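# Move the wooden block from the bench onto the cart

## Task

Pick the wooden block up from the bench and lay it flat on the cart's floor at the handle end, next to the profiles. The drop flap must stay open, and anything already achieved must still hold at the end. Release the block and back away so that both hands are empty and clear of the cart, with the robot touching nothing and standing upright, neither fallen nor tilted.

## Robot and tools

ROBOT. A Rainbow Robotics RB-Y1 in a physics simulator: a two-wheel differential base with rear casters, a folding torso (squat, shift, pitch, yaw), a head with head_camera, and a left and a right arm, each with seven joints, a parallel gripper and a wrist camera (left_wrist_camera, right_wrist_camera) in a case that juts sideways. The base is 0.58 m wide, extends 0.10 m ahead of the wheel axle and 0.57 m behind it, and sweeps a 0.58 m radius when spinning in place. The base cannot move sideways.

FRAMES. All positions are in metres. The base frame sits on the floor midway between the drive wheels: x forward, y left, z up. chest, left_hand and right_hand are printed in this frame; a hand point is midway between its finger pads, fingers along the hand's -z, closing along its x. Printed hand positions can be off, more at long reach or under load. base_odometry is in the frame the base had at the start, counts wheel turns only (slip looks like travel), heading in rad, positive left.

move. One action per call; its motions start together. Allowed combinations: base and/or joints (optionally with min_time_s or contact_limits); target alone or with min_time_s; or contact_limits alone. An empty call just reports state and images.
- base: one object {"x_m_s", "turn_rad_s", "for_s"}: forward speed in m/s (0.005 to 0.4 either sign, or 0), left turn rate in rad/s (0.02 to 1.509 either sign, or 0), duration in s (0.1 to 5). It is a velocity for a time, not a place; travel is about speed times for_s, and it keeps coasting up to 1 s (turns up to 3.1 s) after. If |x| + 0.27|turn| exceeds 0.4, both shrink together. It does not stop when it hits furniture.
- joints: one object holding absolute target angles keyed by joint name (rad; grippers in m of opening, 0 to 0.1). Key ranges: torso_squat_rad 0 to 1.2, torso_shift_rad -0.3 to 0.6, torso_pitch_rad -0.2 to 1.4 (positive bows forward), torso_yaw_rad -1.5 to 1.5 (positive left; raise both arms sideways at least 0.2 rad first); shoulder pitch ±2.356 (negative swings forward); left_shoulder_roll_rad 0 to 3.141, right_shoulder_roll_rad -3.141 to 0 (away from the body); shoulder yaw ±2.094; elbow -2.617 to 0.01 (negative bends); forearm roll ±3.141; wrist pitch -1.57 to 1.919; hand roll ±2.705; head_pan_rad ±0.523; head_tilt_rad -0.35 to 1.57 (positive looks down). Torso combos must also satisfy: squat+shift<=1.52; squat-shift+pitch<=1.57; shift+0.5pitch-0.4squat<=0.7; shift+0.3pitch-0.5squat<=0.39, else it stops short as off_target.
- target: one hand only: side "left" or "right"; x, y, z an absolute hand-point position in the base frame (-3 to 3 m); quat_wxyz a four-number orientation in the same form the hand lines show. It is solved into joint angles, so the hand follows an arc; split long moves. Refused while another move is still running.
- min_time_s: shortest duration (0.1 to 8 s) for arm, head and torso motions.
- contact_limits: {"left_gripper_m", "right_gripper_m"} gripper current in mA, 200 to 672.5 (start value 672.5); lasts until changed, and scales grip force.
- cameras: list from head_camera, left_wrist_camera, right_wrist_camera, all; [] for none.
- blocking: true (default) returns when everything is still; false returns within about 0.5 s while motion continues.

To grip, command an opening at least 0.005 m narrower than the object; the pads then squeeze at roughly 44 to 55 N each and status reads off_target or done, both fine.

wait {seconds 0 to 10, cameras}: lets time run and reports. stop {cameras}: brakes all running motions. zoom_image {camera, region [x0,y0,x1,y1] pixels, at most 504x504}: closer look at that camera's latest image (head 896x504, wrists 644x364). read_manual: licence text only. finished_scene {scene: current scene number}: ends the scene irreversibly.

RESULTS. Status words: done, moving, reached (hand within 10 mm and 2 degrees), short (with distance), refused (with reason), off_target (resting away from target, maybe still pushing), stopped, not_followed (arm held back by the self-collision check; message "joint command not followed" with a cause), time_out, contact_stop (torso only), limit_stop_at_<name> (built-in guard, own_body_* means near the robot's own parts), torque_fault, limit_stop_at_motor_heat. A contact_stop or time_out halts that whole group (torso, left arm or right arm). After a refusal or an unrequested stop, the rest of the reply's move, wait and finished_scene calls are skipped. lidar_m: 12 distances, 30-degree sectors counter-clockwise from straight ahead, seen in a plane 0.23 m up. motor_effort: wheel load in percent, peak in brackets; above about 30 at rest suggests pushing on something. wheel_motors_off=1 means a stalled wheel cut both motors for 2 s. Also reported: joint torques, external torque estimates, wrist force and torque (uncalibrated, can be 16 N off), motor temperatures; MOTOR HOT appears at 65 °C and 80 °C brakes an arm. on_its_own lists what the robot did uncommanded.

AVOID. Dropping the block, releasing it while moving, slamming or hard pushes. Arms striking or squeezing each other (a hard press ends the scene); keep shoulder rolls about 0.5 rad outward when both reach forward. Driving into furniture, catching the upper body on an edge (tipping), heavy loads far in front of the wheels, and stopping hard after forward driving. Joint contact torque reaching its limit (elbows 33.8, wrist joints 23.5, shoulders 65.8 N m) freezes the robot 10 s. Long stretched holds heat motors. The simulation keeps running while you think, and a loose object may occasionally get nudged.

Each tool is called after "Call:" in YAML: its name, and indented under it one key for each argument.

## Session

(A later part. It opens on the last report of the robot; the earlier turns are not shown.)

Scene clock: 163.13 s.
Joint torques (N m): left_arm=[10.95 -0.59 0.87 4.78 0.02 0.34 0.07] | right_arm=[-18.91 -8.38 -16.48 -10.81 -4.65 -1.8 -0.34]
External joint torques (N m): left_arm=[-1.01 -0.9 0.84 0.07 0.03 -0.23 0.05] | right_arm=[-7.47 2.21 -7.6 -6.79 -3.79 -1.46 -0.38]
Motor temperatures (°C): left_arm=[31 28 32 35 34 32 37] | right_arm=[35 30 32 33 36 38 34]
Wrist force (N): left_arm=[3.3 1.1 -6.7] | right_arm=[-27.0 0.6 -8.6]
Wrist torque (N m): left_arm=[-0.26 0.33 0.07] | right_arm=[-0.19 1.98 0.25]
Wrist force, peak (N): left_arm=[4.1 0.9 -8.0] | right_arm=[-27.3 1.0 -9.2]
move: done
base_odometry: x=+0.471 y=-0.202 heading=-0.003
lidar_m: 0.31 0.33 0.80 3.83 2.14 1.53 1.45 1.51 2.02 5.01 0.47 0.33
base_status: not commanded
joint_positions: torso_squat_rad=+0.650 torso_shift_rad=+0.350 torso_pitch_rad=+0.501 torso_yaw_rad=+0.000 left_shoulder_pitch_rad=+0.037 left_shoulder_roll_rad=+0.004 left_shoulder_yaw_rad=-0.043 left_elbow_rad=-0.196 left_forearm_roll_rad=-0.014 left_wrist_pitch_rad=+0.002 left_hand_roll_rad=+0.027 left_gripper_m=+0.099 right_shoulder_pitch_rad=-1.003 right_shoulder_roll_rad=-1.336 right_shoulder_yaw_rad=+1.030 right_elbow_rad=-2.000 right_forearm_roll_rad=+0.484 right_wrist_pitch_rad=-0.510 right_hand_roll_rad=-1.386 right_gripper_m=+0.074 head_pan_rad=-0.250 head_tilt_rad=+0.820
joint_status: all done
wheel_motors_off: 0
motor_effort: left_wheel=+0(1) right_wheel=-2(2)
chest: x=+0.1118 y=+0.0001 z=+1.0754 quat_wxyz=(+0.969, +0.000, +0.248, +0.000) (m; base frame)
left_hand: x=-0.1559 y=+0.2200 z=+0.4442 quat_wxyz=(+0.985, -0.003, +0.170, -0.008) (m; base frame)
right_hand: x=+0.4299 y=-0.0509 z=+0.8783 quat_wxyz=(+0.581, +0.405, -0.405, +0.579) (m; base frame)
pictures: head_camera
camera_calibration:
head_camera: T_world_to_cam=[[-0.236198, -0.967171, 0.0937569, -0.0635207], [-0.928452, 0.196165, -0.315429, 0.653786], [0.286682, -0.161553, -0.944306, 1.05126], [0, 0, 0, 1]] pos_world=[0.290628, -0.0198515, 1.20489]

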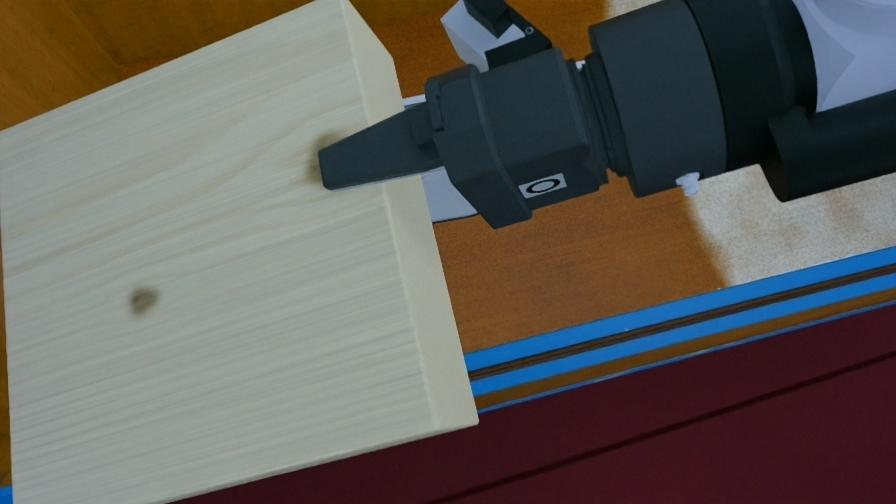

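Call:
move:
  target: {"side": "right", "x": 0.49, "y": -0.05, "z": 0.86, "quat_wxyz": [0.5792, 0.4056, -0.4056, 0.5792]}
  min_time_s: 1.5
  cameras: []

Call:
move:
  joints: {"torso_squat_rad": 0.9, "torso_shift_rad": 0.5, "head_pan_rad": -0.2, "head_tilt_rad": 0.8}
  min_time_s: 3
  cameras: ["head_camera"]

Scene clock: 176.17 s.
Joint torques (N m): left_arm=[11.11 -0.47 0.76 4.73 -0.11 0.44 0.06] | right_arm=[-23.82 -6.95 -16.13 -9.13 -5.66 -1.78 -0.6]
External joint torques (N m): left_arm=[-0.85 -0.78 0.73 0.02 -0.1 -0.13 0.04] | right_arm=[-9.65 3.63 -6.54 -5.62 -4.55 -1.46 -0.64]
Motor temperatures (°C): left_arm=[31 28 31 35 34 32 37] | right_arm=[35 30 32 32 36 37 34]
Wrist force (N): left_arm=[3.0 1.2 -7.4] | right_arm=[-27.0 0.9 -8.8]
Wrist torque (N m): left_arm=[-0.28 0.26 0.03] | right_arm=[-0.19 1.92 0.29]
Wrist force, peak (N): left_arm=[3.4 1.6 -8.2] | right_arm=[-27.8 0.0 -9.0]
move: done
base_odometry: x=+0.471 y=-0.202 heading=-0.003
lidar_m: 0.30 0.33 0.79 3.83 2.16 1.51 1.45 1.51 2.02 5.02 0.47 0.34
base_status: not commanded
joint_positions: torso_squat_rad=+0.650 torso_shift_rad=+0.350 torso_pitch_rad=+0.501 torso_yaw_rad=+0.000 left_shoulder_pitch_rad=+0.037 left_shoulder_roll_rad=+0.004 left_shoulder_yaw_rad=-0.043 left_elbow_rad=-0.196 left_forearm_roll_rad=-0.014 left_wrist_pitch_rad=+0.002 left_hand_roll_rad=+0.027 left_gripper_m=+0.099 right_shoulder_pitch_rad=-1.103 right_shoulder_roll_rad=-1.187 right_shoulder_yaw_rad=+1.036 right_elbow_rad=-1.697 right_forearm_roll_rad=+0.492 right_wrist_pitch_rad=-0.668 right_hand_roll_rad=-1.392 right_gripper_m=+0.074 head_pan_rad=-0.250 head_tilt_rad=+0.820
joint_status: all done
wheel_motors_off: 0
motor_effort: left_wheel=+0(1) right_wheel=+0(3)
chest: x=+0.1118 y=+0.0001 z=+1.0754 quat_wxyz=(+0.969, +0.000, +0.248, +0.000) (m; base frame)
left_hand: x=-0.1559 y=+0.2200 z=+0.4442 quat_wxyz=(+0.985, -0.003, +0.170, -0.008) (m; base frame)
right_hand: x=+0.4890 y=-0.0512 z=+0.8585 quat_wxyz=(+0.583, +0.403, -0.405, +0.578) (m; base frame)
right_hand_status: reached (checked arc, planned for 1.5 s): 2 mm and 0.5 deg off.
pictures: none
No camera images: "cameras" was empty.

Scene clock: 179.47 s.
Joint torques (N m): left_arm=[10.99 -0.73 0.77 4.88 -0.14 0.4 0.02] | right_arm=[-23.64 -6.95 -16.55 -9.26 -5.73 -1.65 -0.65]
External joint torques (N m): left_arm=[-0.97 -1.04 0.73 0.17 -0.13 -0.17 0] | right_arm=[-9.47 3.63 -6.95 -5.75 -4.62 -1.33 -0.7]
Motor temperatures (°C): left_arm=[31 28 31 35 34 32 37] | right_arm=[35 30 32 32 37 37 34]
Wrist force (N): left_arm=[3.2 1.4 -7.2] | right_arm=[-26.5 1.0 -9.0]
Wrist torque (N m): left_arm=[-0.34 0.35 0.07] | right_arm=[-0.25 2.00 0.29]
Wrist force, peak (N): left_arm=[3.6 2.2 -8.2] | right_arm=[-27.6 0.7 -9.3]
move: done
base_odometry: x=+0.471 y=-0.202 heading=-0.003
lidar_m: 0.31 0.33 0.78 3.84 2.16 1.53 1.45 1.51 2.02 5.01 0.47 0.34
base_status: not commanded
joint_positions: torso_squat_rad=+0.900 torso_shift_rad=+0.500 torso_pitch_rad=+0.501 torso_yaw_rad=+0.000 left_shoulder_pitch_rad=+0.037 left_shoulder_roll_rad=+0.004 left_shoulder_yaw_rad=-0.043 left_elbow_rad=-0.196 left_forearm_roll_rad=-0.014 left_wrist_pitch_rad=+0.002 left_hand_roll_rad=+0.027 left_gripper_m=+0.099 right_shoulder_pitch_rad=-1.103 right_shoulder_roll_rad=-1.187 right_shoulder_yaw_rad=+1.036 right_elbow_rad=-1.697 right_forearm_roll_rad=+0.492 right_wrist_pitch_rad=-0.668 right_hand_roll_rad=-1.392 right_gripper_m=+0.074 head_pan_rad=-0.200 head_tilt_rad=+0.800
joint_status: all done
wheel_motors_off: 0
motor_effort: left_wheel=+1(2) right_wheel=-1(3)
chest: x=+0.1293 y=+0.0001 z=+0.9338 quat_wxyz=(+0.969, +0.000, +0.248, +0.000) (m; base frame)
left_hand: x=-0.1384 y=+0.2200 z=+0.3026 quat_wxyz=(+0.985, -0.003, +0.170, -0.008) (m; base frame)
right_hand: x=+0.5065 y=-0.0512 z=+0.7169 quat_wxyz=(+0.583, +0.403, -0.405, +0.578) (m; base frame)
pictures: head_camera
camera_calibration:
head_camera: T_world_to_cam=[[-0.193069, -0.978682, 0.0700416, -0.0305737], [-0.930348, 0.159919, -0.329968, 0.641787], [0.311733, -0.12887, -0.94139, 0.903236], [0, 0, 0, 1]] pos_world=[0.309614, -0.0161563, 1.06421]

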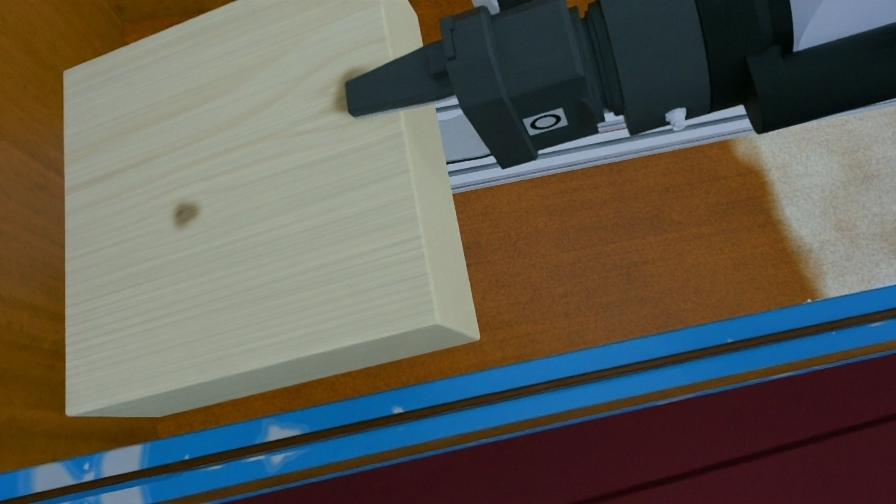

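Call:
move:
  target: {"side": "right", "x": 0.54, "y": -0.05, "z": 0.74, "quat_wxyz": [0.5792, 0.4056, -0.4056, 0.5792]}
  min_time_s: 1.5
  cameras: []

Call:
move:
  joints: {"torso_pitch_rad": 0.72, "head_tilt_rad": 0.6}
  min_time_s: 2
  cameras: []

Call:
move:
  target: {"side": "right", "x": 0.54, "y": -0.05, "z": 0.66, "quat_wxyz": [0.5792, 0.4056, -0.4056, 0.5792]}
  min_time_s: 2
  cameras: ["head_camera", "left_wrist_camera"]

Scene clock: 189.37 s.
Joint torques (N m): left_arm=[11.28 -0.53 0.81 4.77 -0.19 0.32 0] | right_arm=[-26.37 -7.08 -19.59 -7.31 -6.82 -1.43 -0.49]
External joint torques (N m): left_arm=[-0.68 -0.84 0.77 0.06 -0.18 -0.25 -0.02] | right_arm=[-10.59 3.56 -9.57 -4.39 -5.56 -1.2 -0.53]
Motor temperatures (°C): left_arm=[31 28 31 36 34 32 37] | right_arm=[35 30 32 32 37 37 34]
Wrist force (N): left_arm=[3.2 1.2 -7.5] | right_arm=[-27.2 0.8 -8.8]
Wrist torque (N m): left_arm=[-0.29 0.30 0.07] | right_arm=[-0.25 1.92 0.30]
Wrist force, peak (N): left_arm=[3.5 1.5 -8.1] | right_arm=[-27.5 1.4 -9.3]
move: done
base_odometry: x=+0.471 y=-0.202 heading=-0.003
lidar_m: 0.31 0.33 0.79 3.84 2.14 1.52 1.44 1.50 2.02 5.01 0.47 0.34
base_status: not commanded
joint_positions: torso_squat_rad=+0.900 torso_shift_rad=+0.500 torso_pitch_rad=+0.501 torso_yaw_rad=+0.000 left_shoulder_pitch_rad=+0.037 left_shoulder_roll_rad=+0.004 left_shoulder_yaw_rad=-0.043 left_elbow_rad=-0.196 left_forearm_roll_rad=-0.014 left_wrist_pitch_rad=+0.002 left_hand_roll_rad=+0.027 left_gripper_m=+0.099 right_shoulder_pitch_rad=-1.202 right_shoulder_roll_rad=-1.158 right_shoulder_yaw_rad=+1.032 right_elbow_rad=-1.582 right_forearm_roll_rad=+0.487 right_wrist_pitch_rad=-0.756 right_hand_roll_rad=-1.449 right_gripper_m=+0.074 head_pan_rad=-0.200 head_tilt_rad=+0.800
joint_status: all done
wheel_motors_off: 0
motor_effort: left_wheel=+1(2) right_wheel=+1(1)
chest: x=+0.1293 y=+0.0001 z=+0.9338 quat_wxyz=(+0.969, +0.000, +0.248, +0.000) (m; base frame)
left_hand: x=-0.1384 y=+0.2200 z=+0.3026 quat_wxyz=(+0.985, -0.003, +0.170, -0.008) (m; base frame)
right_hand: x=+0.5394 y=-0.0512 z=+0.7377 quat_wxyz=(+0.581, +0.405, -0.404, +0.579) (m; base frame)
right_hand_status: reached (checked arc, planned for 1.5 s): 3 mm and 0.3 deg off.
pictures: none
No camera images: "cameras" was empty.

Scene clock: 191.67 s.
Joint torques (N m): left_arm=[15.53 -0.79 0.91 6.82 -0.08 0.8 -0.03] | right_arm=[-22.42 -6.91 -16.96 -10.64 -6.57 -3.14 -0.49]
External joint torques (N m): left_arm=[-1.53 -1.15 0.87 0.09 -0.07 -0.17 -0.05] | right_arm=[-9.38 3.69 -8.31 -6.57 -5.41 -2.51 -0.54]
Motor temperatures (°C): left_arm=[31 28 31 36 34 32 37] | right_arm=[35 30 32 32 37 37 34]
Wrist force (N): left_arm=[4.9 1.7 -6.9] | right_arm=[-26.1 -5.3 -8.8]
Wrist torque (N m): left_arm=[-0.33 0.46 0.07] | right_arm=[-0.67 1.96 0.26]
Wrist force, peak (N): left_arm=[4.2 1.9 -7.5] | right_arm=[-27.1 -5.2 -8.8]
move: done
base_odometry: x=+0.471 y=-0.202 heading=-0.003
lidar_m: 0.31 0.33 0.79 3.83 2.16 1.52 1.45 1.52 2.02 5.01 0.48 0.34
base_status: not commanded
joint_positions: torso_squat_rad=+0.900 torso_shift_rad=+0.500 torso_pitch_rad=+0.721 torso_yaw_rad=+0.000 left_shoulder_pitch_rad=+0.037 left_shoulder_roll_rad=+0.004 left_shoulder_yaw_rad=-0.043 left_elbow_rad=-0.196 left_forearm_roll_rad=-0.014 left_wrist_pitch_rad=+0.002 left_hand_roll_rad=+0.027 left_gripper_m=+0.099 right_shoulder_pitch_rad=-1.202 right_shoulder_roll_rad=-1.158 right_shoulder_yaw_rad=+1.032 right_elbow_rad=-1.582 right_forearm_roll_rad=+0.487 right_wrist_pitch_rad=-0.756 right_hand_roll_rad=-1.449 right_gripper_m=+0.074 head_pan_rad=-0.200 head_tilt_rad=+0.600
joint_status: all done
wheel_motors_off: 0
motor_effort: left_wheel=+1(2) right_wheel=+0(2)
chest: x=+0.1850 y=+0.0001 z=+0.8948 quat_wxyz=(+0.936, +0.000, +0.353, +0.000) (m; base frame)
left_hand: x=-0.2141 y=+0.2200 z=+0.3373 quat_wxyz=(+0.961, -0.003, +0.277, -0.008) (m; base frame)
right_hand: x=+0.5428 y=-0.0513 z=+0.6140 quat_wxyz=(+0.622, +0.466, -0.338, +0.531) (m; base frame)
pictures: none
No camera images: "cameras" was empty.

Scene clock: 194.00 s.
Joint torques (N m): left_arm=[15.73 -0.45 0.82 6.87 -0.15 0.75 -0.05] | right_arm=[-18.13 -9.65 -17.39 -11.8 -5.11 -2.08 -0.22]
External joint torques (N m): left_arm=[-1.33 -0.81 0.78 0.14 -0.13 -0.22 -0.08] | right_arm=[-6.11 1.33 -8.34 -7.66 -4.11 -1.69 -0.26]
Motor temperatures (°C): left_arm=[31 28 31 36 34 32 37] | right_arm=[35 30 32 32 37 37 34]
Wrist force (N): left_arm=[4.2 1.5 -6.5] | right_arm=[-26.9 1.0 -8.8]
Wrist torque (N m): left_arm=[-0.33 0.36 0.09] | right_arm=[-0.26 1.98 0.28]
Wrist force, peak (N): left_arm=[4.3 1.5 -7.9] | right_arm=[-27.3 -2.7 -9.2]
move: done
base_odometry: x=+0.471 y=-0.202 heading=-0.003
lidar_m: 0.32 0.32 0.80 3.83 2.14 1.52 1.45 1.51 2.01 5.03 0.48 0.33
base_status: not commanded
joint_positions: torso_squat_rad=+0.900 torso_shift_rad=+0.500 torso_pitch_rad=+0.721 torso_yaw_rad=+0.000 left_shoulder_pitch_rad=+0.037 left_shoulder_roll_rad=+0.004 left_shoulder_yaw_rad=-0.043 left_elbow_rad=-0.196 left_forearm_roll_rad=-0.014 left_wrist_pitch_rad=+0.002 left_hand_roll_rad=+0.027 left_gripper_m=+0.099 right_shoulder_pitch_rad=-1.163 right_shoulder_roll_rad=-1.289 right_shoulder_yaw_rad=+0.963 right_elbow_rad=-1.821 right_forearm_roll_rad=+0.512 right_wrist_pitch_rad=-0.600 right_hand_roll_rad=-1.356 right_gripper_m=+0.074 head_pan_rad=-0.200 head_tilt_rad=+0.600
joint_status: all done
wheel_motors_off: 0
motor_effort: left_wheel=+1(2) right_wheel=-1(2)
chest: x=+0.1850 y=+0.0001 z=+0.8948 quat_wxyz=(+0.936, +0.000, +0.353, +0.000) (m; base frame)
left_hand: x=-0.2141 y=+0.2200 z=+0.3373 quat_wxyz=(+0.961, -0.003, +0.277, -0.008) (m; base frame)
right_hand: x=+0.5396 y=-0.0510 z=+0.6584 quat_wxyz=(+0.580, +0.407, -0.404, +0.580) (m; base frame)
right_hand_status: reached (checked arc, planned for 2.0 s): 2 mm and 0.3 deg off.
pictures: head_camera, left_wrist_camera
camera_calibration:
head_camera: T_world_to_cam=[[-0.168655, -0.979928, 0.106284, -0.0541911], [-0.941339, 0.128154, -0.312181, 0.687372], [0.292294, -0.1527, -0.944059, 0.820573], [0, 0, 0, 1]] pos_world=[0.398062, -0.0158911, 0.995014]
left_wrist_camera: T_world_to_cam=[[0.841305, 0.00947669, -0.540478, 0.3598], [0.256377, -0.887235, 0.383518, 0.149747], [-0.475896, -0.461221, -0.748864, 0.32462], [0, 0, 0, 1]] pos_world=[-0.186608, 0.279173, 0.380129]

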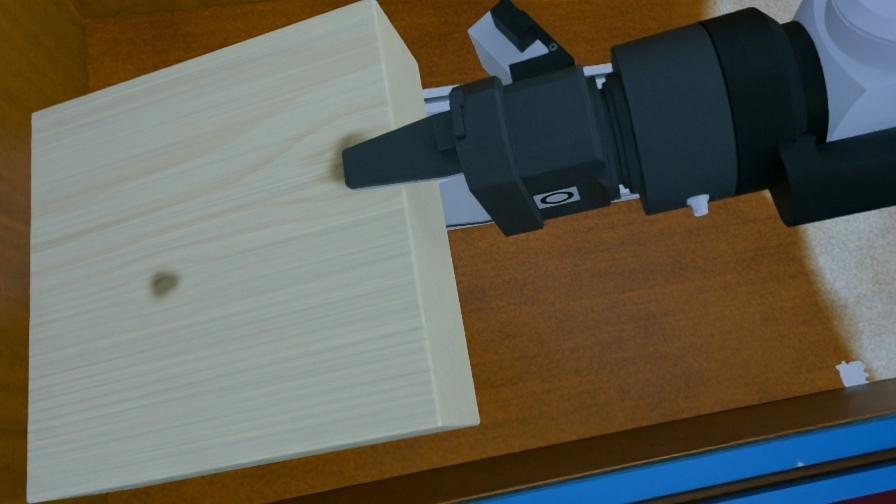

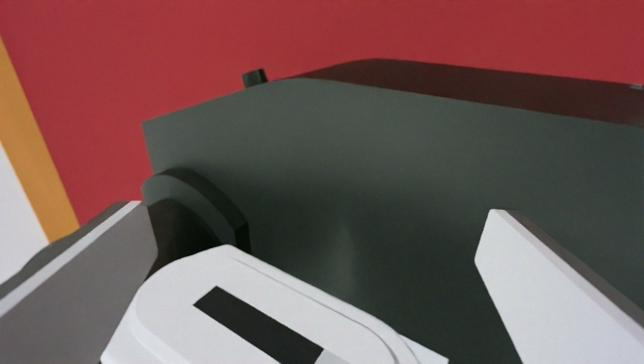

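Call:
move:
  joints: {"torso_pitch_rad": 0.93, "torso_squat_rad": 0.92, "head_tilt_rad": 0.4}
  min_time_s: 2
  cameras: []

Call:
move:
  target: {"side": "right", "x": 0.53, "y": -0.055, "z": 0.56, "quat_wxyz": [0.5792, 0.4056, -0.4056, 0.5792]}
  min_time_s: 2
  cameras: ["head_camera"]

Scene clock: 199.13 s.
Joint torques (N m): left_arm=[19.31 -0.52 1.05 8.26 -0.03 1.06 0.01] | right_arm=[-15.58 -8.53 -13.78 -13.93 -4.97 -4.27 -0.05]
External joint torques (N m): left_arm=[-1.85 -0.9 1 -0.09 -0.01 -0.26 -0.03] | right_arm=[-6.32 2.11 -6.32 -8.68 -4.08 -3.49 -0.1]
Motor temperatures (°C): left_arm=[31 28 31 36 34 32 37] | right_arm=[35 30 32 32 37 37 34]
Wrist force (N): left_arm=[6.0 1.2 -6.4] | right_arm=[-26.0 -5.4 -9.0]
Wrist torque (N m): left_arm=[-0.26 0.48 0.03] | right_arm=[-0.94 1.89 0.25]
Wrist force, peak (N): left_arm=[6.3 1.5 -6.7] | right_arm=[-27.6 0.8 -9.1]
move: done
base_odometry: x=+0.471 y=-0.202 heading=-0.003
lidar_m: 0.31 0.33 0.80 3.83 2.13 1.53 1.45 1.51 2.01 5.01 0.48 0.33
base_status: not commanded
joint_positions: torso_squat_rad=+0.920 torso_shift_rad=+0.500 torso_pitch_rad=+0.931 torso_yaw_rad=+0.000 left_shoulder_pitch_rad=+0.037 left_shoulder_roll_rad=+0.004 left_shoulder_yaw_rad=-0.043 left_elbow_rad=-0.196 left_forearm_roll_rad=-0.014 left_wrist_pitch_rad=+0.002 left_hand_roll_rad=+0.027 left_gripper_m=+0.099 right_shoulder_pitch_rad=-1.163 right_shoulder_roll_rad=-1.290 right_shoulder_yaw_rad=+0.963 right_elbow_rad=-1.821 right_forearm_roll_rad=+0.512 right_wrist_pitch_rad=-0.600 right_hand_roll_rad=-1.356 right_gripper_m=+0.074 head_pan_rad=-0.200 head_tilt_rad=+0.400
joint_status: all done
wheel_motors_off: 0
motor_effort: left_wheel=+1(2) right_wheel=+1(2)
chest: x=+0.2237 y=+0.0001 z=+0.8374 quat_wxyz=(+0.894, +0.000, +0.449, +0.000) (m; base frame)
left_hand: x=-0.2829 y=+0.2200 z=+0.3754 quat_wxyz=(+0.926, -0.004, +0.377, -0.008) (m; base frame)
right_hand: x=+0.5215 y=-0.0511 z=+0.5323 quat_wxyz=(+0.619, +0.465, -0.341, +0.534) (m; base frame)
pictures: none
No camera images: "cameras" was empty.

Scene clock: 201.47 s.
Joint torques (N m): left_arm=[19.48 -0.49 0.57 8.53 -0.03 1.18 -0.07] | right_arm=[-13.7 -8.97 -14.67 -14.66 -4.12 -3.09 0]
External joint torques (N m): left_arm=[-1.68 -0.87 0.52 0.18 -0.02 -0.14 -0.11] | right_arm=[-5.02 2.07 -7.02 -9.37 -3.34 -2.46 -0.05]
Motor temperatures (°C): left_arm=[31 28 31 36 34 32 37] | right_arm=[35 30 32 32 37 37 34]
Wrist force (N): left_arm=[5.3 2.0 -6.4] | right_arm=[-26.7 1.2 -9.1]
Wrist torque (N m): left_arm=[-0.35 0.39 0.07] | right_arm=[-0.29 1.96 0.27]
Wrist force, peak (N): left_arm=[5.8 0.6 -7.2] | right_arm=[-26.6 -4.6 -9.4]
move: done
base_odometry: x=+0.471 y=-0.202 heading=-0.003
lidar_m: 0.31 0.33 0.79 3.85 2.13 1.53 1.45 1.50 2.00 5.02 0.48 0.33
base_status: not commanded
joint_positions: torso_squat_rad=+0.920 torso_shift_rad=+0.500 torso_pitch_rad=+0.931 torso_yaw_rad=+0.000 left_shoulder_pitch_rad=+0.037 left_shoulder_roll_rad=+0.004 left_shoulder_yaw_rad=-0.043 left_elbow_rad=-0.196 left_forearm_roll_rad=-0.014 left_wrist_pitch_rad=+0.002 left_hand_roll_rad=+0.027 left_gripper_m=+0.099 right_shoulder_pitch_rad=-1.099 right_shoulder_roll_rad=-1.367 right_shoulder_yaw_rad=+0.878 right_elbow_rad=-1.952 right_forearm_roll_rad=+0.524 right_wrist_pitch_rad=-0.499 right_hand_roll_rad=-1.216 right_gripper_m=+0.074 head_pan_rad=-0.200 head_tilt_rad=+0.400
joint_status: all done
wheel_motors_off: 0
motor_effort: left_wheel=+0(1) right_wheel=+2(3)
chest: x=+0.2237 y=+0.0001 z=+0.8374 quat_wxyz=(+0.894, +0.000, +0.449, +0.000) (m; base frame)
left_hand: x=-0.2829 y=+0.2200 z=+0.3754 quat_wxyz=(+0.926, -0.004, +0.377, -0.008) (m; base frame)
right_hand: x=+0.5299 y=-0.0561 z=+0.5583 quat_wxyz=(+0.581, +0.405, -0.403, +0.580) (m; base frame)
right_hand_status: reached (checked arc, planned for 2.0 s): 2 mm and 0.3 deg off.
pictures: head_camera
camera_calibration:
head_camera: T_world_to_cam=[[-0.13833, -0.98117, 0.134795, -0.0725505], [-0.948851, 0.0922936, -0.301932, 0.712164], [0.283806, -0.169666, -0.943752, 0.718807], [0, 0, 0, 1]] pos_world=[0.461701, -0.0149554, 0.90318]

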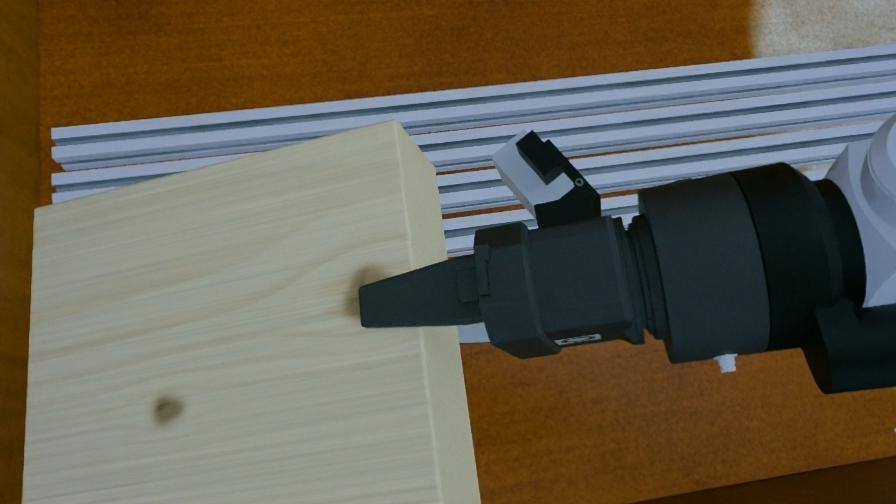

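Call:
move:
  joints: {"torso_squat_rad": 1.0}
  min_time_s: 1
  cameras: []

Call:
move:
  target: {"side": "right", "x": 0.528, "y": -0.055, "z": 0.43, "quat_wxyz": [0.5792, 0.4056, -0.4056, 0.5792]}
  min_time_s: 2
  cameras: ["head_camera", "right_wrist_camera"]

Scene clock: 205.97 s.
Joint torques (N m): left_arm=[19.56 -0.67 0.77 8.51 -0.05 1.12 0.03] | right_arm=[-14.37 -8.83 -14.28 -14.32 -4.21 -3.25 -0.07]
External joint torques (N m): left_arm=[-1.6 -1.06 0.72 0.16 -0.03 -0.2 -0.01] | right_arm=[-5.69 2.21 -6.63 -9.04 -3.43 -2.61 -0.12]
Motor temperatures (°C): left_arm=[31 28 31 36 34 32 37] | right_arm=[35 30 32 32 37 37 34]
Wrist force (N): left_arm=[5.3 1.4 -5.8] | right_arm=[-26.7 0.8 -9.6]
Wrist torque (N m): left_arm=[-0.23 0.46 0.06] | right_arm=[-0.25 2.01 0.26]
Wrist force, peak (N): left_arm=[5.5 2.1 -7.1] | right_arm=[-27.4 0.7 -9.6]
move: done
base_odometry: x=+0.471 y=-0.202 heading=-0.003
lidar_m: 0.31 0.33 0.80 3.84 2.14 1.52 1.45 1.51 2.01 5.01 0.50 0.33
base_status: not commanded
joint_positions: torso_squat_rad=+1.000 torso_shift_rad=+0.500 torso_pitch_rad=+0.931 torso_yaw_rad=+0.000 left_shoulder_pitch_rad=+0.037 left_shoulder_roll_rad=+0.004 left_shoulder_yaw_rad=-0.043 left_elbow_rad=-0.196 left_forearm_roll_rad=-0.014 left_wrist_pitch_rad=+0.002 left_hand_roll_rad=+0.027 left_gripper_m=+0.099 right_shoulder_pitch_rad=-1.099 right_shoulder_roll_rad=-1.368 right_shoulder_yaw_rad=+0.878 right_elbow_rad=-1.952 right_forearm_roll_rad=+0.524 right_wrist_pitch_rad=-0.499 right_hand_roll_rad=-1.216 right_gripper_m=+0.074 head_pan_rad=-0.200 head_tilt_rad=+0.400
joint_status: all done
wheel_motors_off: 0
motor_effort: left_wheel=+0(2) right_wheel=+1(3)
chest: x=+0.2016 y=+0.0001 z=+0.7972 quat_wxyz=(+0.894, +0.000, +0.449, +0.000) (m; base frame)
left_hand: x=-0.3049 y=+0.2200 z=+0.3351 quat_wxyz=(+0.926, -0.004, +0.377, -0.008) (m; base frame)
right_hand: x=+0.5078 y=-0.0561 z=+0.5181 quat_wxyz=(+0.581, +0.405, -0.403, +0.580) (m; base frame)
pictures: none
No camera images: "cameras" was empty.

Scene clock: 208.30 s.
Joint torques (N m): left_arm=[19.29 -0.52 0.7 8.33 -0.08 1.21 -0.08] | right_arm=[-8.07 5.22 -6.88 -11.24 -3.74 -3.45 -0.61]
External joint torques (N m): left_arm=[-1.86 -0.89 0.65 0 -0.06 -0.1 -0.12] | right_arm=[1.64 15.31 0.08 -6.05 -2.78 -2.55 -0.66]
Motor temperatures (°C): left_arm=[31 28 31 36 34 32 37] | right_arm=[35 30 32 32 37 37 34]
Wrist force (N): left_arm=[5.1 1.7 -7.0] | right_arm=[-20.7 1.2 -3.9]
Wrist torque (N m): left_arm=[-0.34 0.44 0.08] | right_arm=[-0.56 0.98 0.60]
Wrist force, peak (N): left_arm=[6.0 0.9 -6.7] | right_arm=[-27.4 0.5 -9.8]
move: done
base_odometry: x=+0.471 y=-0.202 heading=-0.003
lidar_m: 0.31 0.33 0.80 3.84 2.15 1.54 1.45 1.51 2.01 5.05 0.50 0.33
base_status: not commanded
joint_positions: torso_squat_rad=+1.000 torso_shift_rad=+0.500 torso_pitch_rad=+0.930 torso_yaw_rad=+0.000 left_shoulder_pitch_rad=+0.037 left_shoulder_roll_rad=+0.004 left_shoulder_yaw_rad=-0.043 left_elbow_rad=-0.196 left_forearm_roll_rad=-0.014 left_wrist_pitch_rad=+0.002 left_hand_roll_rad=+0.027 left_gripper_m=+0.099 right_shoulder_pitch_rad=-1.128 right_shoulder_roll_rad=-1.100 right_shoulder_yaw_rad=+0.913 right_elbow_rad=-1.520 right_forearm_roll_rad=+0.535 right_wrist_pitch_rad=-0.682 right_hand_roll_rad=-1.042 right_gripper_m=+0.074 head_pan_rad=-0.200 head_tilt_rad=+0.400
joint_status: all done
wheel_motors_off: 0
motor_effort: left_wheel=-1(2) right_wheel=-8(10)
chest: x=+0.2014 y=+0.0003 z=+0.7974 quat_wxyz=(+0.894, +0.000, +0.448, +0.000) (m; base frame)
left_hand: x=-0.3048 y=+0.2198 z=+0.3348 quat_wxyz=(+0.927, -0.005, +0.376, -0.008) (m; base frame)
right_hand: x=+0.5290 y=-0.0569 z=+0.4301 quat_wxyz=(+0.581, +0.402, -0.405, +0.581) (m; base frame)
right_hand_status: reached (checked arc, planned for 2.0 s): 2 mm and 0.5 deg off.
pictures: head_camera, right_wrist_camera
camera_calibration:
head_camera: T_world_to_cam=[[-0.138304, -0.981113, 0.135235, -0.0703666], [-0.948617, 0.0919913, -0.302759, 0.679565], [0.284601, -0.170159, -0.943424, 0.686983], [0, 0, 0, 1]] pos_world=[0.439399, -0.014655, 0.863377]
right_wrist_camera: T_world_to_cam=[[0.0309794, -0.324799, -0.945276, 0.370399], [-0.863408, -0.48515, 0.138403, 0.396662], [-0.503554, 0.811871, -0.295464, 0.511879], [0, 0, 0, 1]] pos_world=[0.588765, -0.102833, 0.446472]

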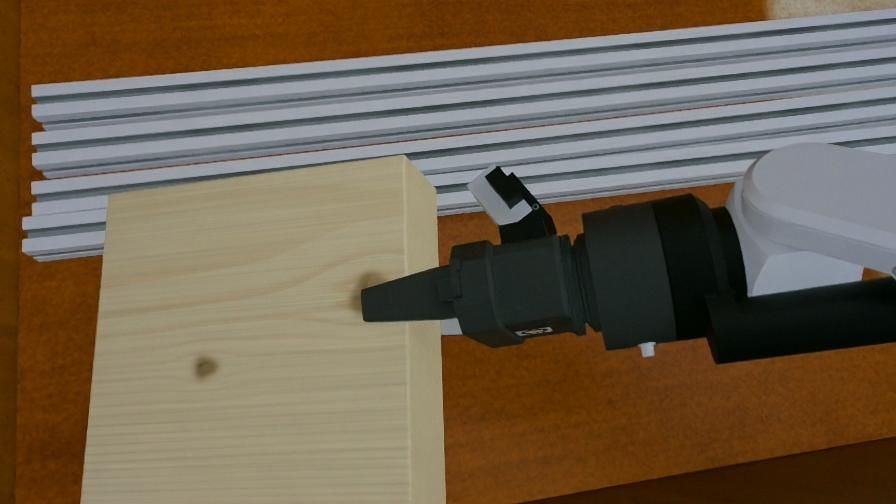

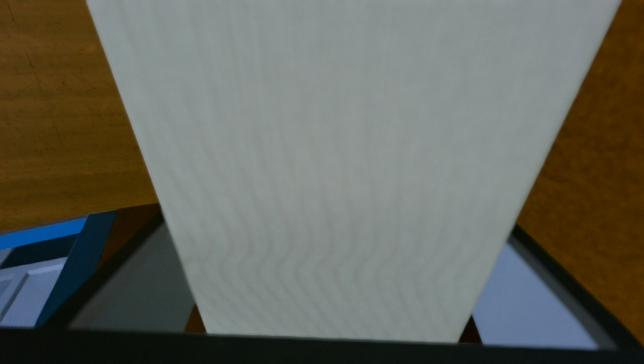

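Call:
move:
  target: {"side": "right", "x": 0.528, "y": -0.055, "z": 0.47, "quat_wxyz": [0.5792, 0.4056, -0.4056, 0.5792]}
  min_time_s: 1.5
  cameras: ["head_camera", "right_wrist_camera"]

Call:
zoom_image:
  camera: "head_camera"
  region: [0, 50, 448, 302]

Scene clock: 216.37 s.
Joint torques (N m): left_arm=[19.35 -0.46 0.87 8.45 -0.16 1.14 0] | right_arm=[-17.81 -8.49 -14.91 -14.6 -5.08 -3.92 -0.42]
External joint torques (N m): left_arm=[-1.81 -0.84 0.83 0.1 -0.14 -0.17 -0.04] | right_arm=[-8.21 2.11 -7.42 -9.35 -4.16 -3.14 -0.47]
Motor temperatures (°C): left_arm=[31 28 31 36 34 32 37] | right_arm=[35 30 32 32 36 37 34]
Wrist force (N): left_arm=[5.5 0.8 -5.7] | right_arm=[-26.4 1.1 -9.5]
Wrist torque (N m): left_arm=[-0.23 0.45 0.06] | right_arm=[-0.21 1.96 0.05]
Wrist force, peak (N): left_arm=[5.6 0.0 -7.0] | right_arm=[-28.1 0.4 -9.5]
move: done
base_odometry: x=+0.471 y=-0.202 heading=-0.003
lidar_m: 0.32 0.33 0.79 3.84 2.15 1.52 1.45 1.52 2.03 5.04 0.49 0.34
base_status: not commanded
joint_positions: torso_squat_rad=+1.000 torso_shift_rad=+0.500 torso_pitch_rad=+0.931 torso_yaw_rad=+0.000 left_shoulder_pitch_rad=+0.037 left_shoulder_roll_rad=+0.004 left_shoulder_yaw_rad=-0.043 left_elbow_rad=-0.196 left_forearm_roll_rad=-0.014 left_wrist_pitch_rad=+0.002 left_hand_roll_rad=+0.027 left_gripper_m=+0.099 right_shoulder_pitch_rad=-1.131 right_shoulder_roll_rad=-1.206 right_shoulder_yaw_rad=+0.903 right_elbow_rad=-1.689 right_forearm_roll_rad=+0.533 right_wrist_pitch_rad=-0.619 right_hand_roll_rad=-1.130 right_gripper_m=+0.074 head_pan_rad=-0.200 head_tilt_rad=+0.400
joint_status: all done
wheel_motors_off: 0
motor_effort: left_wheel=+0(2) right_wheel=-3(8)
chest: x=+0.2016 y=+0.0001 z=+0.7972 quat_wxyz=(+0.894, +0.000, +0.449, +0.000) (m; base frame)
left_hand: x=-0.3049 y=+0.2200 z=+0.3351 quat_wxyz=(+0.926, -0.004, +0.376, -0.008) (m; base frame)
right_hand: x=+0.5273 y=-0.0563 z=+0.4676 quat_wxyz=(+0.581, +0.406, -0.404, +0.579) (m; base frame)
right_hand_status: reached (checked arc, planned for 1.5 s): 3 mm and 0.2 deg off.
pictures: head_camera, right_wrist_camera
camera_calibration:
head_camera: T_world_to_cam=[[-0.138377, -0.981154, 0.134868, -0.0701325], [-0.948818, 0.0922999, -0.302034, 0.679121], [0.283893, -0.16976, -0.943709, 0.68708], [0, 0, 0, 1]] pos_world=[0.4396, -0.0148552, 0.862979]
right_wrist_camera: T_world_to_cam=[[0.0256566, -0.319636, -0.947193, 0.410152], [-0.861402, -0.487873, 0.141303, 0.387723], [-0.507275, 0.812289, -0.287852, 0.519969], [0, 0, 0, 1]] pos_world=[0.58723, -0.102106, 0.483381]

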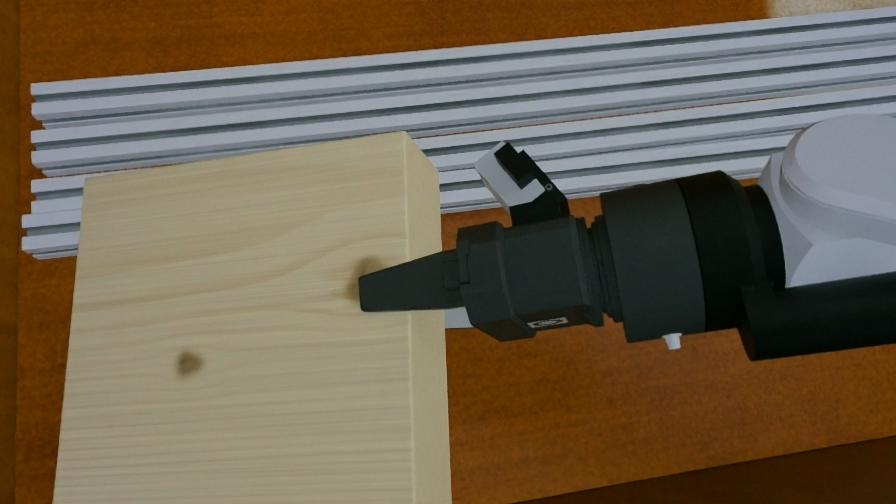

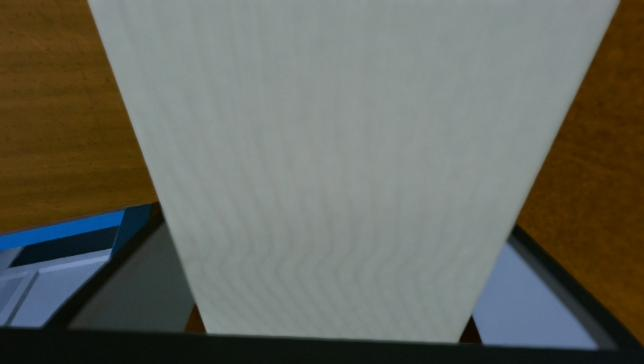

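Scaled by 1.125 from the camera's 896x504 image, which has a finer 1280x720 frame.

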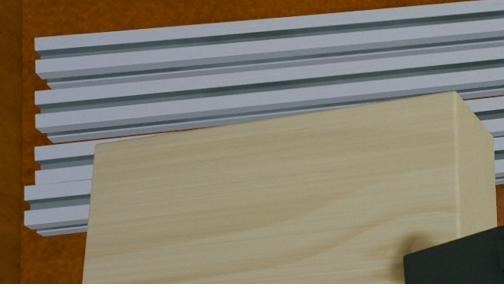

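Call:
move:
  target: {"side": "right", "x": 0.515, "y": -0.055, "z": 0.46, "quat_wxyz": [0.5507, 0.4246, -0.3857, 0.6063]}
  min_time_s: 1.5
  cameras: ["head_camera"]

Call:
move:
  joints: {"head_tilt_rad": 0.65}
  cameras: ["head_camera"]

Scene clock: 226.03 s.
Joint torques (N m): left_arm=[19.39 -0.59 0.77 8.34 -0.07 1.13 -0.01] | right_arm=[-18.17 -5.03 -11.79 -12.91 -5.08 -4.08 0.19]
External joint torques (N m): left_arm=[-1.77 -0.97 0.72 -0.01 -0.05 -0.19 -0.05] | right_arm=[-8.31 5.48 -4.43 -7.85 -4.05 -3.28 0.14]
Motor temperatures (°C): left_arm=[31 28 31 36 34 32 37] | right_arm=[35 30 32 32 36 37 34]
Wrist force (N): left_arm=[5.3 0.5 -6.4] | right_arm=[-26.6 0.6 -9.3]
Wrist torque (N m): left_arm=[-0.17 0.43 0.05] | right_arm=[-0.15 2.02 0.07]
Wrist force, peak (N): left_arm=[5.2 0.5 -7.5] | right_arm=[-27.2 1.2 -9.1]
move: done
base_odometry: x=+0.471 y=-0.202 heading=-0.003
lidar_m: 0.31 0.33 0.78 3.83 2.14 1.53 1.44 1.51 2.03 5.01 0.49 0.34
base_status: not commanded
joint_positions: torso_squat_rad=+1.000 torso_shift_rad=+0.500 torso_pitch_rad=+0.931 torso_yaw_rad=+0.000 left_shoulder_pitch_rad=+0.037 left_shoulder_roll_rad=+0.004 left_shoulder_yaw_rad=-0.043 left_elbow_rad=-0.196 left_forearm_roll_rad=-0.014 left_wrist_pitch_rad=+0.002 left_hand_roll_rad=+0.027 left_gripper_m=+0.099 right_shoulder_pitch_rad=-1.166 right_shoulder_roll_rad=-1.186 right_shoulder_yaw_rad=+0.938 right_elbow_rad=-1.633 right_forearm_roll_rad=+0.567 right_wrist_pitch_rad=-0.708 right_hand_roll_rad=-1.116 right_gripper_m=+0.074 head_pan_rad=-0.200 head_tilt_rad=+0.400
joint_status: all done
wheel_motors_off: 0
motor_effort: left_wheel=+0(1) right_wheel=-4(5)
chest: x=+0.2016 y=+0.0001 z=+0.7972 quat_wxyz=(+0.894, +0.000, +0.449, +0.000) (m; base frame)
left_hand: x=-0.3049 y=+0.2200 z=+0.3351 quat_wxyz=(+0.926, -0.004, +0.376, -0.008) (m; base frame)
right_hand: x=+0.5145 y=-0.0574 z=+0.4584 quat_wxyz=(+0.555, +0.421, -0.385, +0.606) (m; base frame)
right_hand_status: reached (checked arc, planned for 1.5 s): 3 mm and 0.7 deg off.
pictures: head_camera
camera_calibration:
head_camera: T_world_to_cam=[[-0.138377, -0.981154, 0.134868, -0.0701325], [-0.948818, 0.0922999, -0.302034, 0.679121], [0.283893, -0.16976, -0.943709, 0.68708], [0, 0, 0, 1]] pos_world=[0.4396, -0.0148552, 0.862979]

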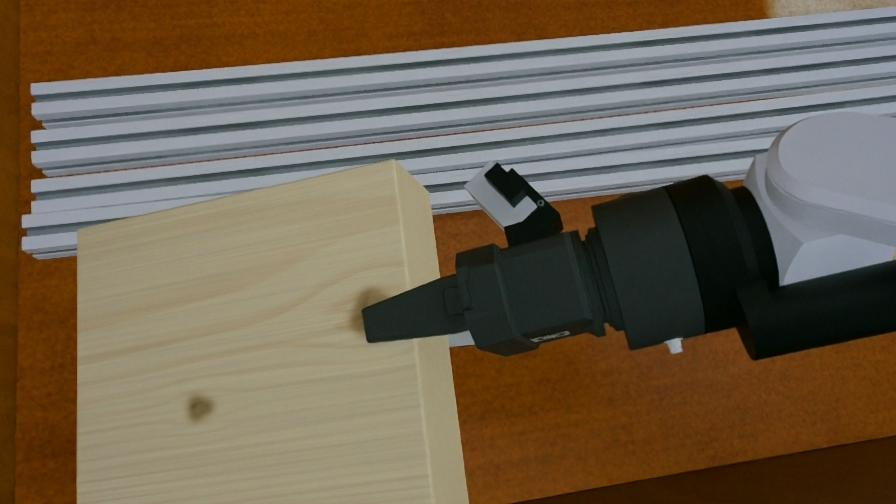

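Scene clock: 226.83 s.
Joint torques (N m): left_arm=[19.54 -0.48 0.89 8.52 -0.04 1.23 0.05] | right_arm=[-18.24 -4.56 -11.71 -12.95 -5.19 -4.11 0.12]
External joint torques (N m): left_arm=[-1.62 -0.86 0.84 0.18 -0.02 -0.09 0.01] | right_arm=[-8.38 5.95 -4.36 -7.88 -4.15 -3.32 0.07]
Motor temperatures (°C): left_arm=[31 28 31 36 34 32 37] | right_arm=[35 30 32 32 36 37 34]
Wrist force (N): left_arm=[5.2 1.2 -6.2] | right_arm=[-26.8 0.8 -9.2]
Wrist torque (N m): left_arm=[-0.27 0.45 0.05] | right_arm=[-0.14 2.00 0.08]
Wrist force, peak (N): left_arm=[5.8 0.9 -6.3] | right_arm=[-27.2 0.7 -9.5]
move: done
base_odometry: x=+0.471 y=-0.202 heading=-0.003
lidar_m: 0.31 0.33 0.79 3.83 2.14 1.52 1.45 1.51 2.02 5.03 0.50 0.33
base_status: not commanded
joint_positions: torso_squat_rad=+1.000 torso_shift_rad=+0.500 torso_pitch_rad=+0.931 torso_yaw_rad=+0.000 left_shoulder_pitch_rad=+0.037 left_shoulder_roll_rad=+0.004 left_shoulder_yaw_rad=-0.043 left_elbow_rad=-0.196 left_forearm_roll_rad=-0.014 left_wrist_pitch_rad=+0.002 left_hand_roll_rad=+0.027 left_gripper_m=+0.099 right_shoulder_pitch_rad=-1.166 right_shoulder_roll_rad=-1.186 right_shoulder_yaw_rad=+0.938 right_elbow_rad=-1.633 right_forearm_roll_rad=+0.567 right_wrist_pitch_rad=-0.708 right_hand_roll_rad=-1.116 right_gripper_m=+0.074 head_pan_rad=-0.200 head_tilt_rad=+0.650
joint_status: all done
wheel_motors_off: 0
motor_effort: left_wheel=+0(1) right_wheel=-2(4)
chest: x=+0.2016 y=+0.0001 z=+0.7972 quat_wxyz=(+0.894, +0.000, +0.449, +0.000) (m; base frame)
left_hand: x=-0.3049 y=+0.2200 z=+0.3351 quat_wxyz=(+0.926, -0.004, +0.376, -0.008) (m; base frame)
right_hand: x=+0.5145 y=-0.0574 z=+0.4584 quat_wxyz=(+0.555, +0.421, -0.385, +0.606) (m; base frame)
pictures: head_camera
camera_calibration:
head_camera: T_world_to_cam=[[-0.143801, -0.979592, 0.140433, -0.0731665], [-0.988807, 0.136528, -0.0601686, 0.476713], [0.0397676, -0.147513, -0.98826, 0.818767], [0, 0, 0, 1]] pos_world=[0.428296, -0.0159791, 0.848114]

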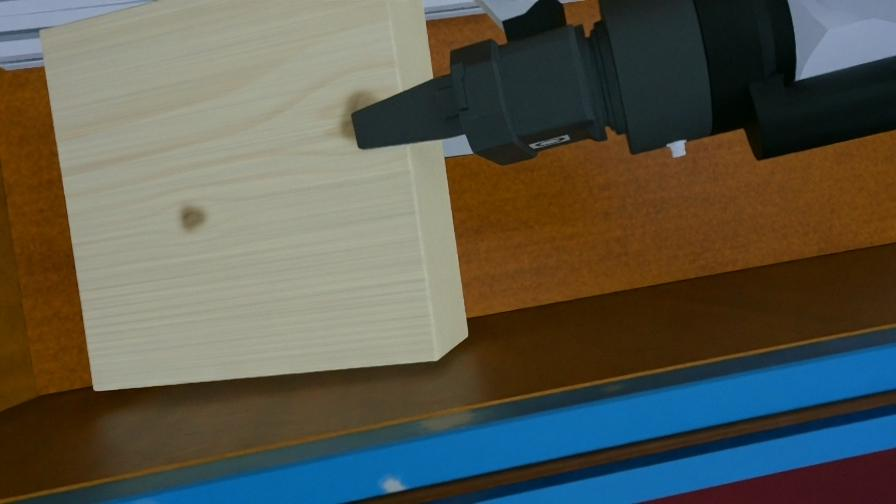

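Call:
move:
  target: {"side": "right", "x": 0.532, "y": -0.06, "z": 0.445, "quat_wxyz": [0.5507, 0.4246, -0.3857, 0.6063]}
  min_time_s: 1
  cameras: ["head_camera"]

Call:
move:
  target: {"side": "right", "x": 0.532, "y": -0.06, "z": 0.435, "quat_wxyz": [0.5507, 0.4246, -0.3857, 0.6063]}
  min_time_s: 1
  cameras: ["head_camera"]

Scene clock: 237.43 s.
Joint torques (N m): left_arm=[19.67 -0.54 1 8.4 -0.09 1.13 -0.05] | right_arm=[-19.4 -5.73 -14.38 -12.57 -6.04 -4.12 0.1]
External joint torques (N m): left_arm=[-1.49 -0.92 0.95 0.05 -0.08 -0.18 -0.08] | right_arm=[-8.71 4.75 -7.05 -7.84 -4.91 -3.33 0.06]
Motor temperatures (°C): left_arm=[31 28 31 36 34 32 37] | right_arm=[35 30 32 32 37 37 34]
Wrist force (N): left_arm=[5.5 0.6 -5.9] | right_arm=[-26.4 0.9 -9.5]
Wrist torque (N m): left_arm=[-0.23 0.48 0.06] | right_arm=[-0.08 1.97 0.08]
Wrist force, peak (N): left_arm=[5.8 1.1 -6.9] | right_arm=[-27.9 0.3 -9.3]
move: done
base_odometry: x=+0.471 y=-0.202 heading=-0.003
lidar_m: 0.31 0.33 0.79 3.83 2.15 1.52 1.45 1.51 2.02 5.03 0.48 0.34
base_status: not commanded
joint_positions: torso_squat_rad=+1.000 torso_shift_rad=+0.500 torso_pitch_rad=+0.931 torso_yaw_rad=+0.000 left_shoulder_pitch_rad=+0.037 left_shoulder_roll_rad=+0.004 left_shoulder_yaw_rad=-0.043 left_elbow_rad=-0.196 left_forearm_roll_rad=-0.014 left_wrist_pitch_rad=+0.002 left_hand_roll_rad=+0.027 left_gripper_m=+0.099 right_shoulder_pitch_rad=-1.205 right_shoulder_roll_rad=-1.121 right_shoulder_yaw_rad=+0.937 right_elbow_rad=-1.483 right_forearm_roll_rad=+0.563 right_wrist_pitch_rad=-0.799 right_hand_roll_rad=-1.086 right_gripper_m=+0.074 head_pan_rad=-0.200 head_tilt_rad=+0.650
joint_status: all done
wheel_motors_off: 0
motor_effort: left_wheel=+0(1) right_wheel=+0(4)
chest: x=+0.2016 y=+0.0001 z=+0.7972 quat_wxyz=(+0.894, +0.000, +0.449, +0.000) (m; base frame)
left_hand: x=-0.3049 y=+0.2200 z=+0.3351 quat_wxyz=(+0.926, -0.004, +0.377, -0.008) (m; base frame)
right_hand: x=+0.5313 y=-0.0615 z=+0.4431 quat_wxyz=(+0.553, +0.423, -0.384, +0.606) (m; base frame)
right_hand_status: reached (checked arc, planned for 1.0 s): 2 mm and 0.3 deg off.
pictures: head_camera
camera_calibration:
head_camera: T_world_to_cam=[[-0.143797, -0.979604, 0.14035, -0.0730843], [-0.988812, 0.136544, -0.060057, 0.476615], [0.0396681, -0.147416, -0.988279, 0.818729], [0, 0, 0, 1]] pos_world=[0.428296, -0.0159794, 0.848014]

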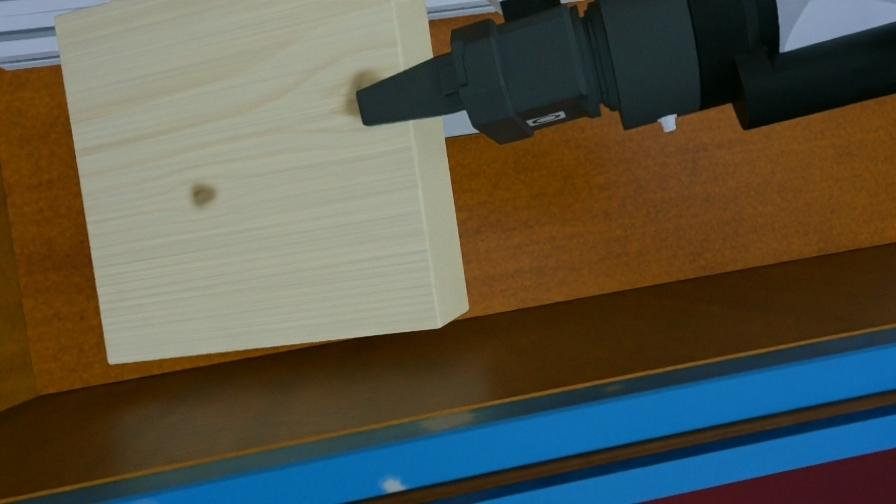

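Scene clock: 238.77 s.
Joint torques (N m): left_arm=[19.68 -0.61 0.74 8.36 0 1.12 0.03] | right_arm=[-16.22 -5.35 -11.24 -12.32 -5.76 -4.57 0.02]
External joint torques (N m): left_arm=[-1.48 -0.99 0.69 0.02 0.02 -0.2 0] | right_arm=[-5.49 4.98 -4.08 -7.59 -4.62 -3.69 -0.02]
Motor temperatures (°C): left_arm=[31 28 31 36 34 32 37] | right_arm=[35 30 32 32 37 37 34]
Wrist force (N): left_arm=[5.0 1.1 -6.2] | right_arm=[-26.4 -0.3 -9.0]
Wrist torque (N m): left_arm=[-0.27 0.38 0.05] | right_arm=[-0.16 2.04 0.07]
Wrist force, peak (N): left_arm=[6.4 0.7 -6.5] | right_arm=[-27.4 -0.3 -9.6]
move: done
base_odometry: x=+0.471 y=-0.202 heading=-0.003
lidar_m: 0.31 0.33 0.79 3.84 2.14 1.52 1.45 1.52 2.01 5.03 0.50 0.34
base_status: not commanded
joint_positions: torso_squat_rad=+1.000 torso_shift_rad=+0.500 torso_pitch_rad=+0.931 torso_yaw_rad=+0.000 left_shoulder_pitch_rad=+0.037 left_shoulder_roll_rad=+0.004 left_shoulder_yaw_rad=-0.043 left_elbow_rad=-0.196 left_forearm_roll_rad=-0.014 left_wrist_pitch_rad=+0.002 left_hand_roll_rad=+0.027 left_gripper_m=+0.099 right_shoulder_pitch_rad=-1.205 right_shoulder_roll_rad=-1.093 right_shoulder_yaw_rad=+0.939 right_elbow_rad=-1.438 right_forearm_roll_rad=+0.564 right_wrist_pitch_rad=-0.816 right_hand_roll_rad=-1.064 right_gripper_m=+0.074 head_pan_rad=-0.200 head_tilt_rad=+0.650
joint_status: all done
wheel_motors_off: 0
motor_effort: left_wheel=+1(1) right_wheel=+1(3)
chest: x=+0.2016 y=+0.0001 z=+0.7972 quat_wxyz=(+0.894, +0.000, +0.449, +0.000) (m; base frame)
left_hand: x=-0.3049 y=+0.2200 z=+0.3351 quat_wxyz=(+0.926, -0.004, +0.377, -0.008) (m; base frame)
right_hand: x=+0.5315 y=-0.0614 z=+0.4337 quat_wxyz=(+0.553, +0.423, -0.384, +0.607) (m; base frame)
right_hand_status: reached (checked arc, planned for 1.0 s): 2 mm and 0.4 deg off.
pictures: head_camera
camera_calibration:
head_camera: T_world_to_cam=[[-0.143797, -0.979604, 0.14035, -0.0730843], [-0.988812, 0.136544, -0.060057, 0.476615], [0.0396681, -0.147416, -0.988279, 0.818729], [0, 0, 0, 1]] pos_world=[0.428296, -0.0159794, 0.848014]

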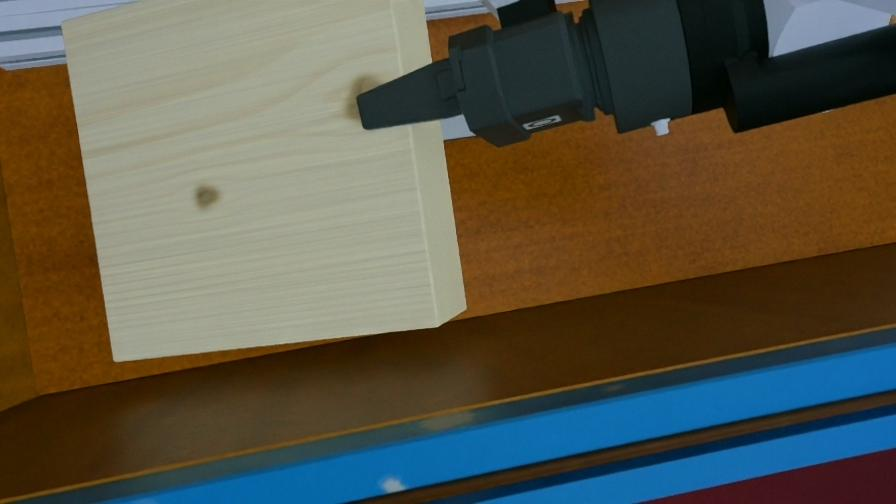

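Call:
move:
  target: {"side": "right", "x": 0.532, "y": -0.06, "z": 0.42, "quat_wxyz": [0.5507, 0.4246, -0.3857, 0.6063]}
  min_time_s: 1
  cameras: []

Call:
move:
  target: {"side": "right", "x": 0.532, "y": -0.06, "z": 0.41, "quat_wxyz": [0.5507, 0.4246, -0.3857, 0.6063]}
  min_time_s: 1
  cameras: ["head_camera"]

Scene clock: 242.87 s.
Joint torques (N m): left_arm=[19.36 -0.52 0.68 8.51 0 1.12 -0.03] | right_arm=[-15.97 8.96 -10.84 -13.24 -5.69 -4.81 0.18]
External joint torques (N m): left_arm=[-1.78 -0.87 0.63 0.18 0.02 -0.19 -0.07] | right_arm=[-5.19 19.14 -3.93 -8.61 -4.55 -3.88 0.13]
Motor temperatures (°C): left_arm=[31 28 31 36 34 32 37] | right_arm=[35 30 32 32 37 37 34]
Wrist force (N): left_arm=[5.4 0.6 -6.3] | right_arm=[-26.7 0.2 -9.6]
Wrist torque (N m): left_arm=[-0.21 0.44 0.06] | right_arm=[-0.23 1.96 0.07]
Wrist force, peak (N): left_arm=[5.7 0.5 -6.9] | right_arm=[-27.5 0.0 -9.5]
move: done
base_odometry: x=+0.471 y=-0.202 heading=-0.003
lidar_m: 0.31 0.33 0.79 3.82 2.15 1.51 1.45 1.51 2.02 5.03 0.48 0.33
base_status: not commanded
joint_positions: torso_squat_rad=+1.000 torso_shift_rad=+0.500 torso_pitch_rad=+0.930 torso_yaw_rad=-0.001 left_shoulder_pitch_rad=+0.037 left_shoulder_roll_rad=+0.004 left_shoulder_yaw_rad=-0.043 left_elbow_rad=-0.196 left_forearm_roll_rad=-0.014 left_wrist_pitch_rad=+0.002 left_hand_roll_rad=+0.027 left_gripper_m=+0.099 right_shoulder_pitch_rad=-1.205 right_shoulder_roll_rad=-1.055 right_shoulder_yaw_rad=+0.943 right_elbow_rad=-1.367 right_forearm_roll_rad=+0.566 right_wrist_pitch_rad=-0.841 right_hand_roll_rad=-1.030 right_gripper_m=+0.074 head_pan_rad=-0.200 head_tilt_rad=+0.650
joint_status: all done
wheel_motors_off: 0
motor_effort: left_wheel=-2(2) right_wheel=-1(2)
chest: x=+0.2012 y=+0.0003 z=+0.7975 quat_wxyz=(+0.894, +0.000, +0.448, +0.000) (m; base frame)
left_hand: x=-0.3047 y=+0.2199 z=+0.3347 quat_wxyz=(+0.927, -0.005, +0.376, -0.008) (m; base frame)
right_hand: x=+0.5318 y=-0.0633 z=+0.4195 quat_wxyz=(+0.554, +0.420, -0.383, +0.608) (m; base frame)
right_hand_status: reached (checked arc, planned for 1.0 s): 3 mm and 0.7 deg off.
pictures: none
No camera images: "cameras" was empty.

Scene clock: 244.20 s.
Joint torques (N m): left_arm=[19.5 -0.64 0.81 8.41 -0.13 1.13 0.07] | right_arm=[-3.98 30.61 -7.82 -11.11 -3.96 -3.34 0.72]
External joint torques (N m): left_arm=[-1.57 -0.93 0.77 0.1 -0.12 -0.17 0.04] | right_arm=[6.98 40.74 -1.06 -6.62 -2.8 -2.38 0.67]
Motor temperatures (°C): left_arm=[31 28 31 36 34 32 37] | right_arm=[35 30 32 32 37 37 34]
Wrist force (N): left_arm=[4.8 1.4 -6.5] | right_arm=[-20.7 0.6 -10.5]
Wrist torque (N m): left_arm=[-0.29 0.37 0.07] | right_arm=[-0.16 0.66 -0.54]
Wrist force, peak (N): left_arm=[5.4 2.0 -6.8] | right_arm=[-26.9 0.2 -10.0]
move: done
base_odometry: x=+0.471 y=-0.202 heading=-0.003
lidar_m: 0.31 0.33 0.80 3.84 2.15 1.52 1.45 1.50 2.00 5.03 0.50 0.34
base_status: not commanded
joint_positions: torso_squat_rad=+1.000 torso_shift_rad=+0.499 torso_pitch_rad=+0.926 torso_yaw_rad=-0.002 left_shoulder_pitch_rad=+0.037 left_shoulder_roll_rad=+0.004 left_shoulder_yaw_rad=-0.043 left_elbow_rad=-0.196 left_forearm_roll_rad=-0.014 left_wrist_pitch_rad=+0.002 left_hand_roll_rad=+0.027 left_gripper_m=+0.099 right_shoulder_pitch_rad=-1.211 right_shoulder_roll_rad=-1.024 right_shoulder_yaw_rad=+0.944 right_elbow_rad=-1.305 right_forearm_roll_rad=+0.564 right_wrist_pitch_rad=-0.867 right_hand_roll_rad=-1.002 right_gripper_m=+0.074 head_pan_rad=-0.200 head_tilt_rad=+0.650
joint_status: all done
wheel_motors_off: 0
motor_effort: left_wheel=-2(3) right_wheel=-8(10)
chest: x=+0.2001 y=+0.0010 z=+0.7985 quat_wxyz=(+0.895, -0.001, +0.447, -0.001) (m; base frame)
left_hand: x=-0.3043 y=+0.2194 z=+0.3335 quat_wxyz=(+0.927, -0.006, +0.374, -0.008) (m; base frame)
right_hand: x=+0.5344 y=-0.0650 z=+0.4118 quat_wxyz=(+0.554, +0.417, -0.384, +0.610) (m; base frame)
right_hand_status: reached (checked arc, planned for 1.0 s): 6 mm and 1.0 deg off.
pictures: head_camera
camera_calibration:
head_camera: T_world_to_cam=[[-0.144253, -0.979215, 0.142583, -0.0742803], [-0.98856, 0.136191, -0.0648233, 0.478856], [0.0440574, -0.150303, -0.987658, 0.818876], [0, 0, 0, 1]] pos_world=[0.426585, -0.0148726, 0.850401]

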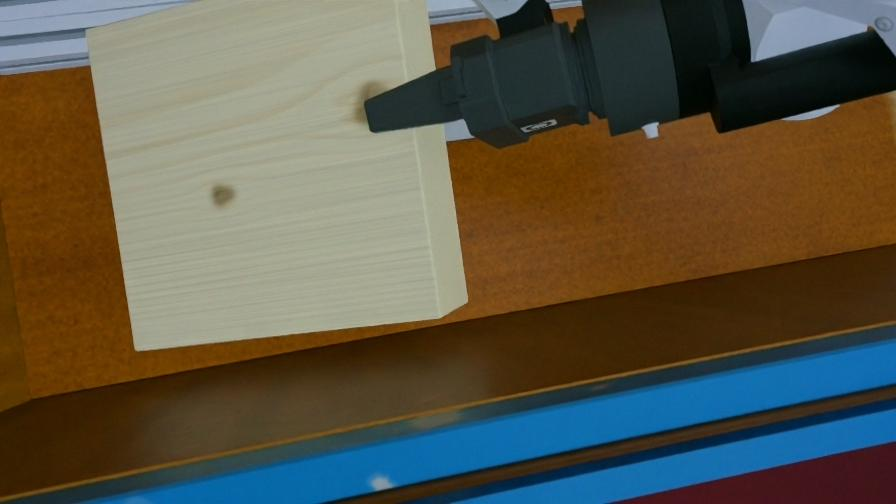

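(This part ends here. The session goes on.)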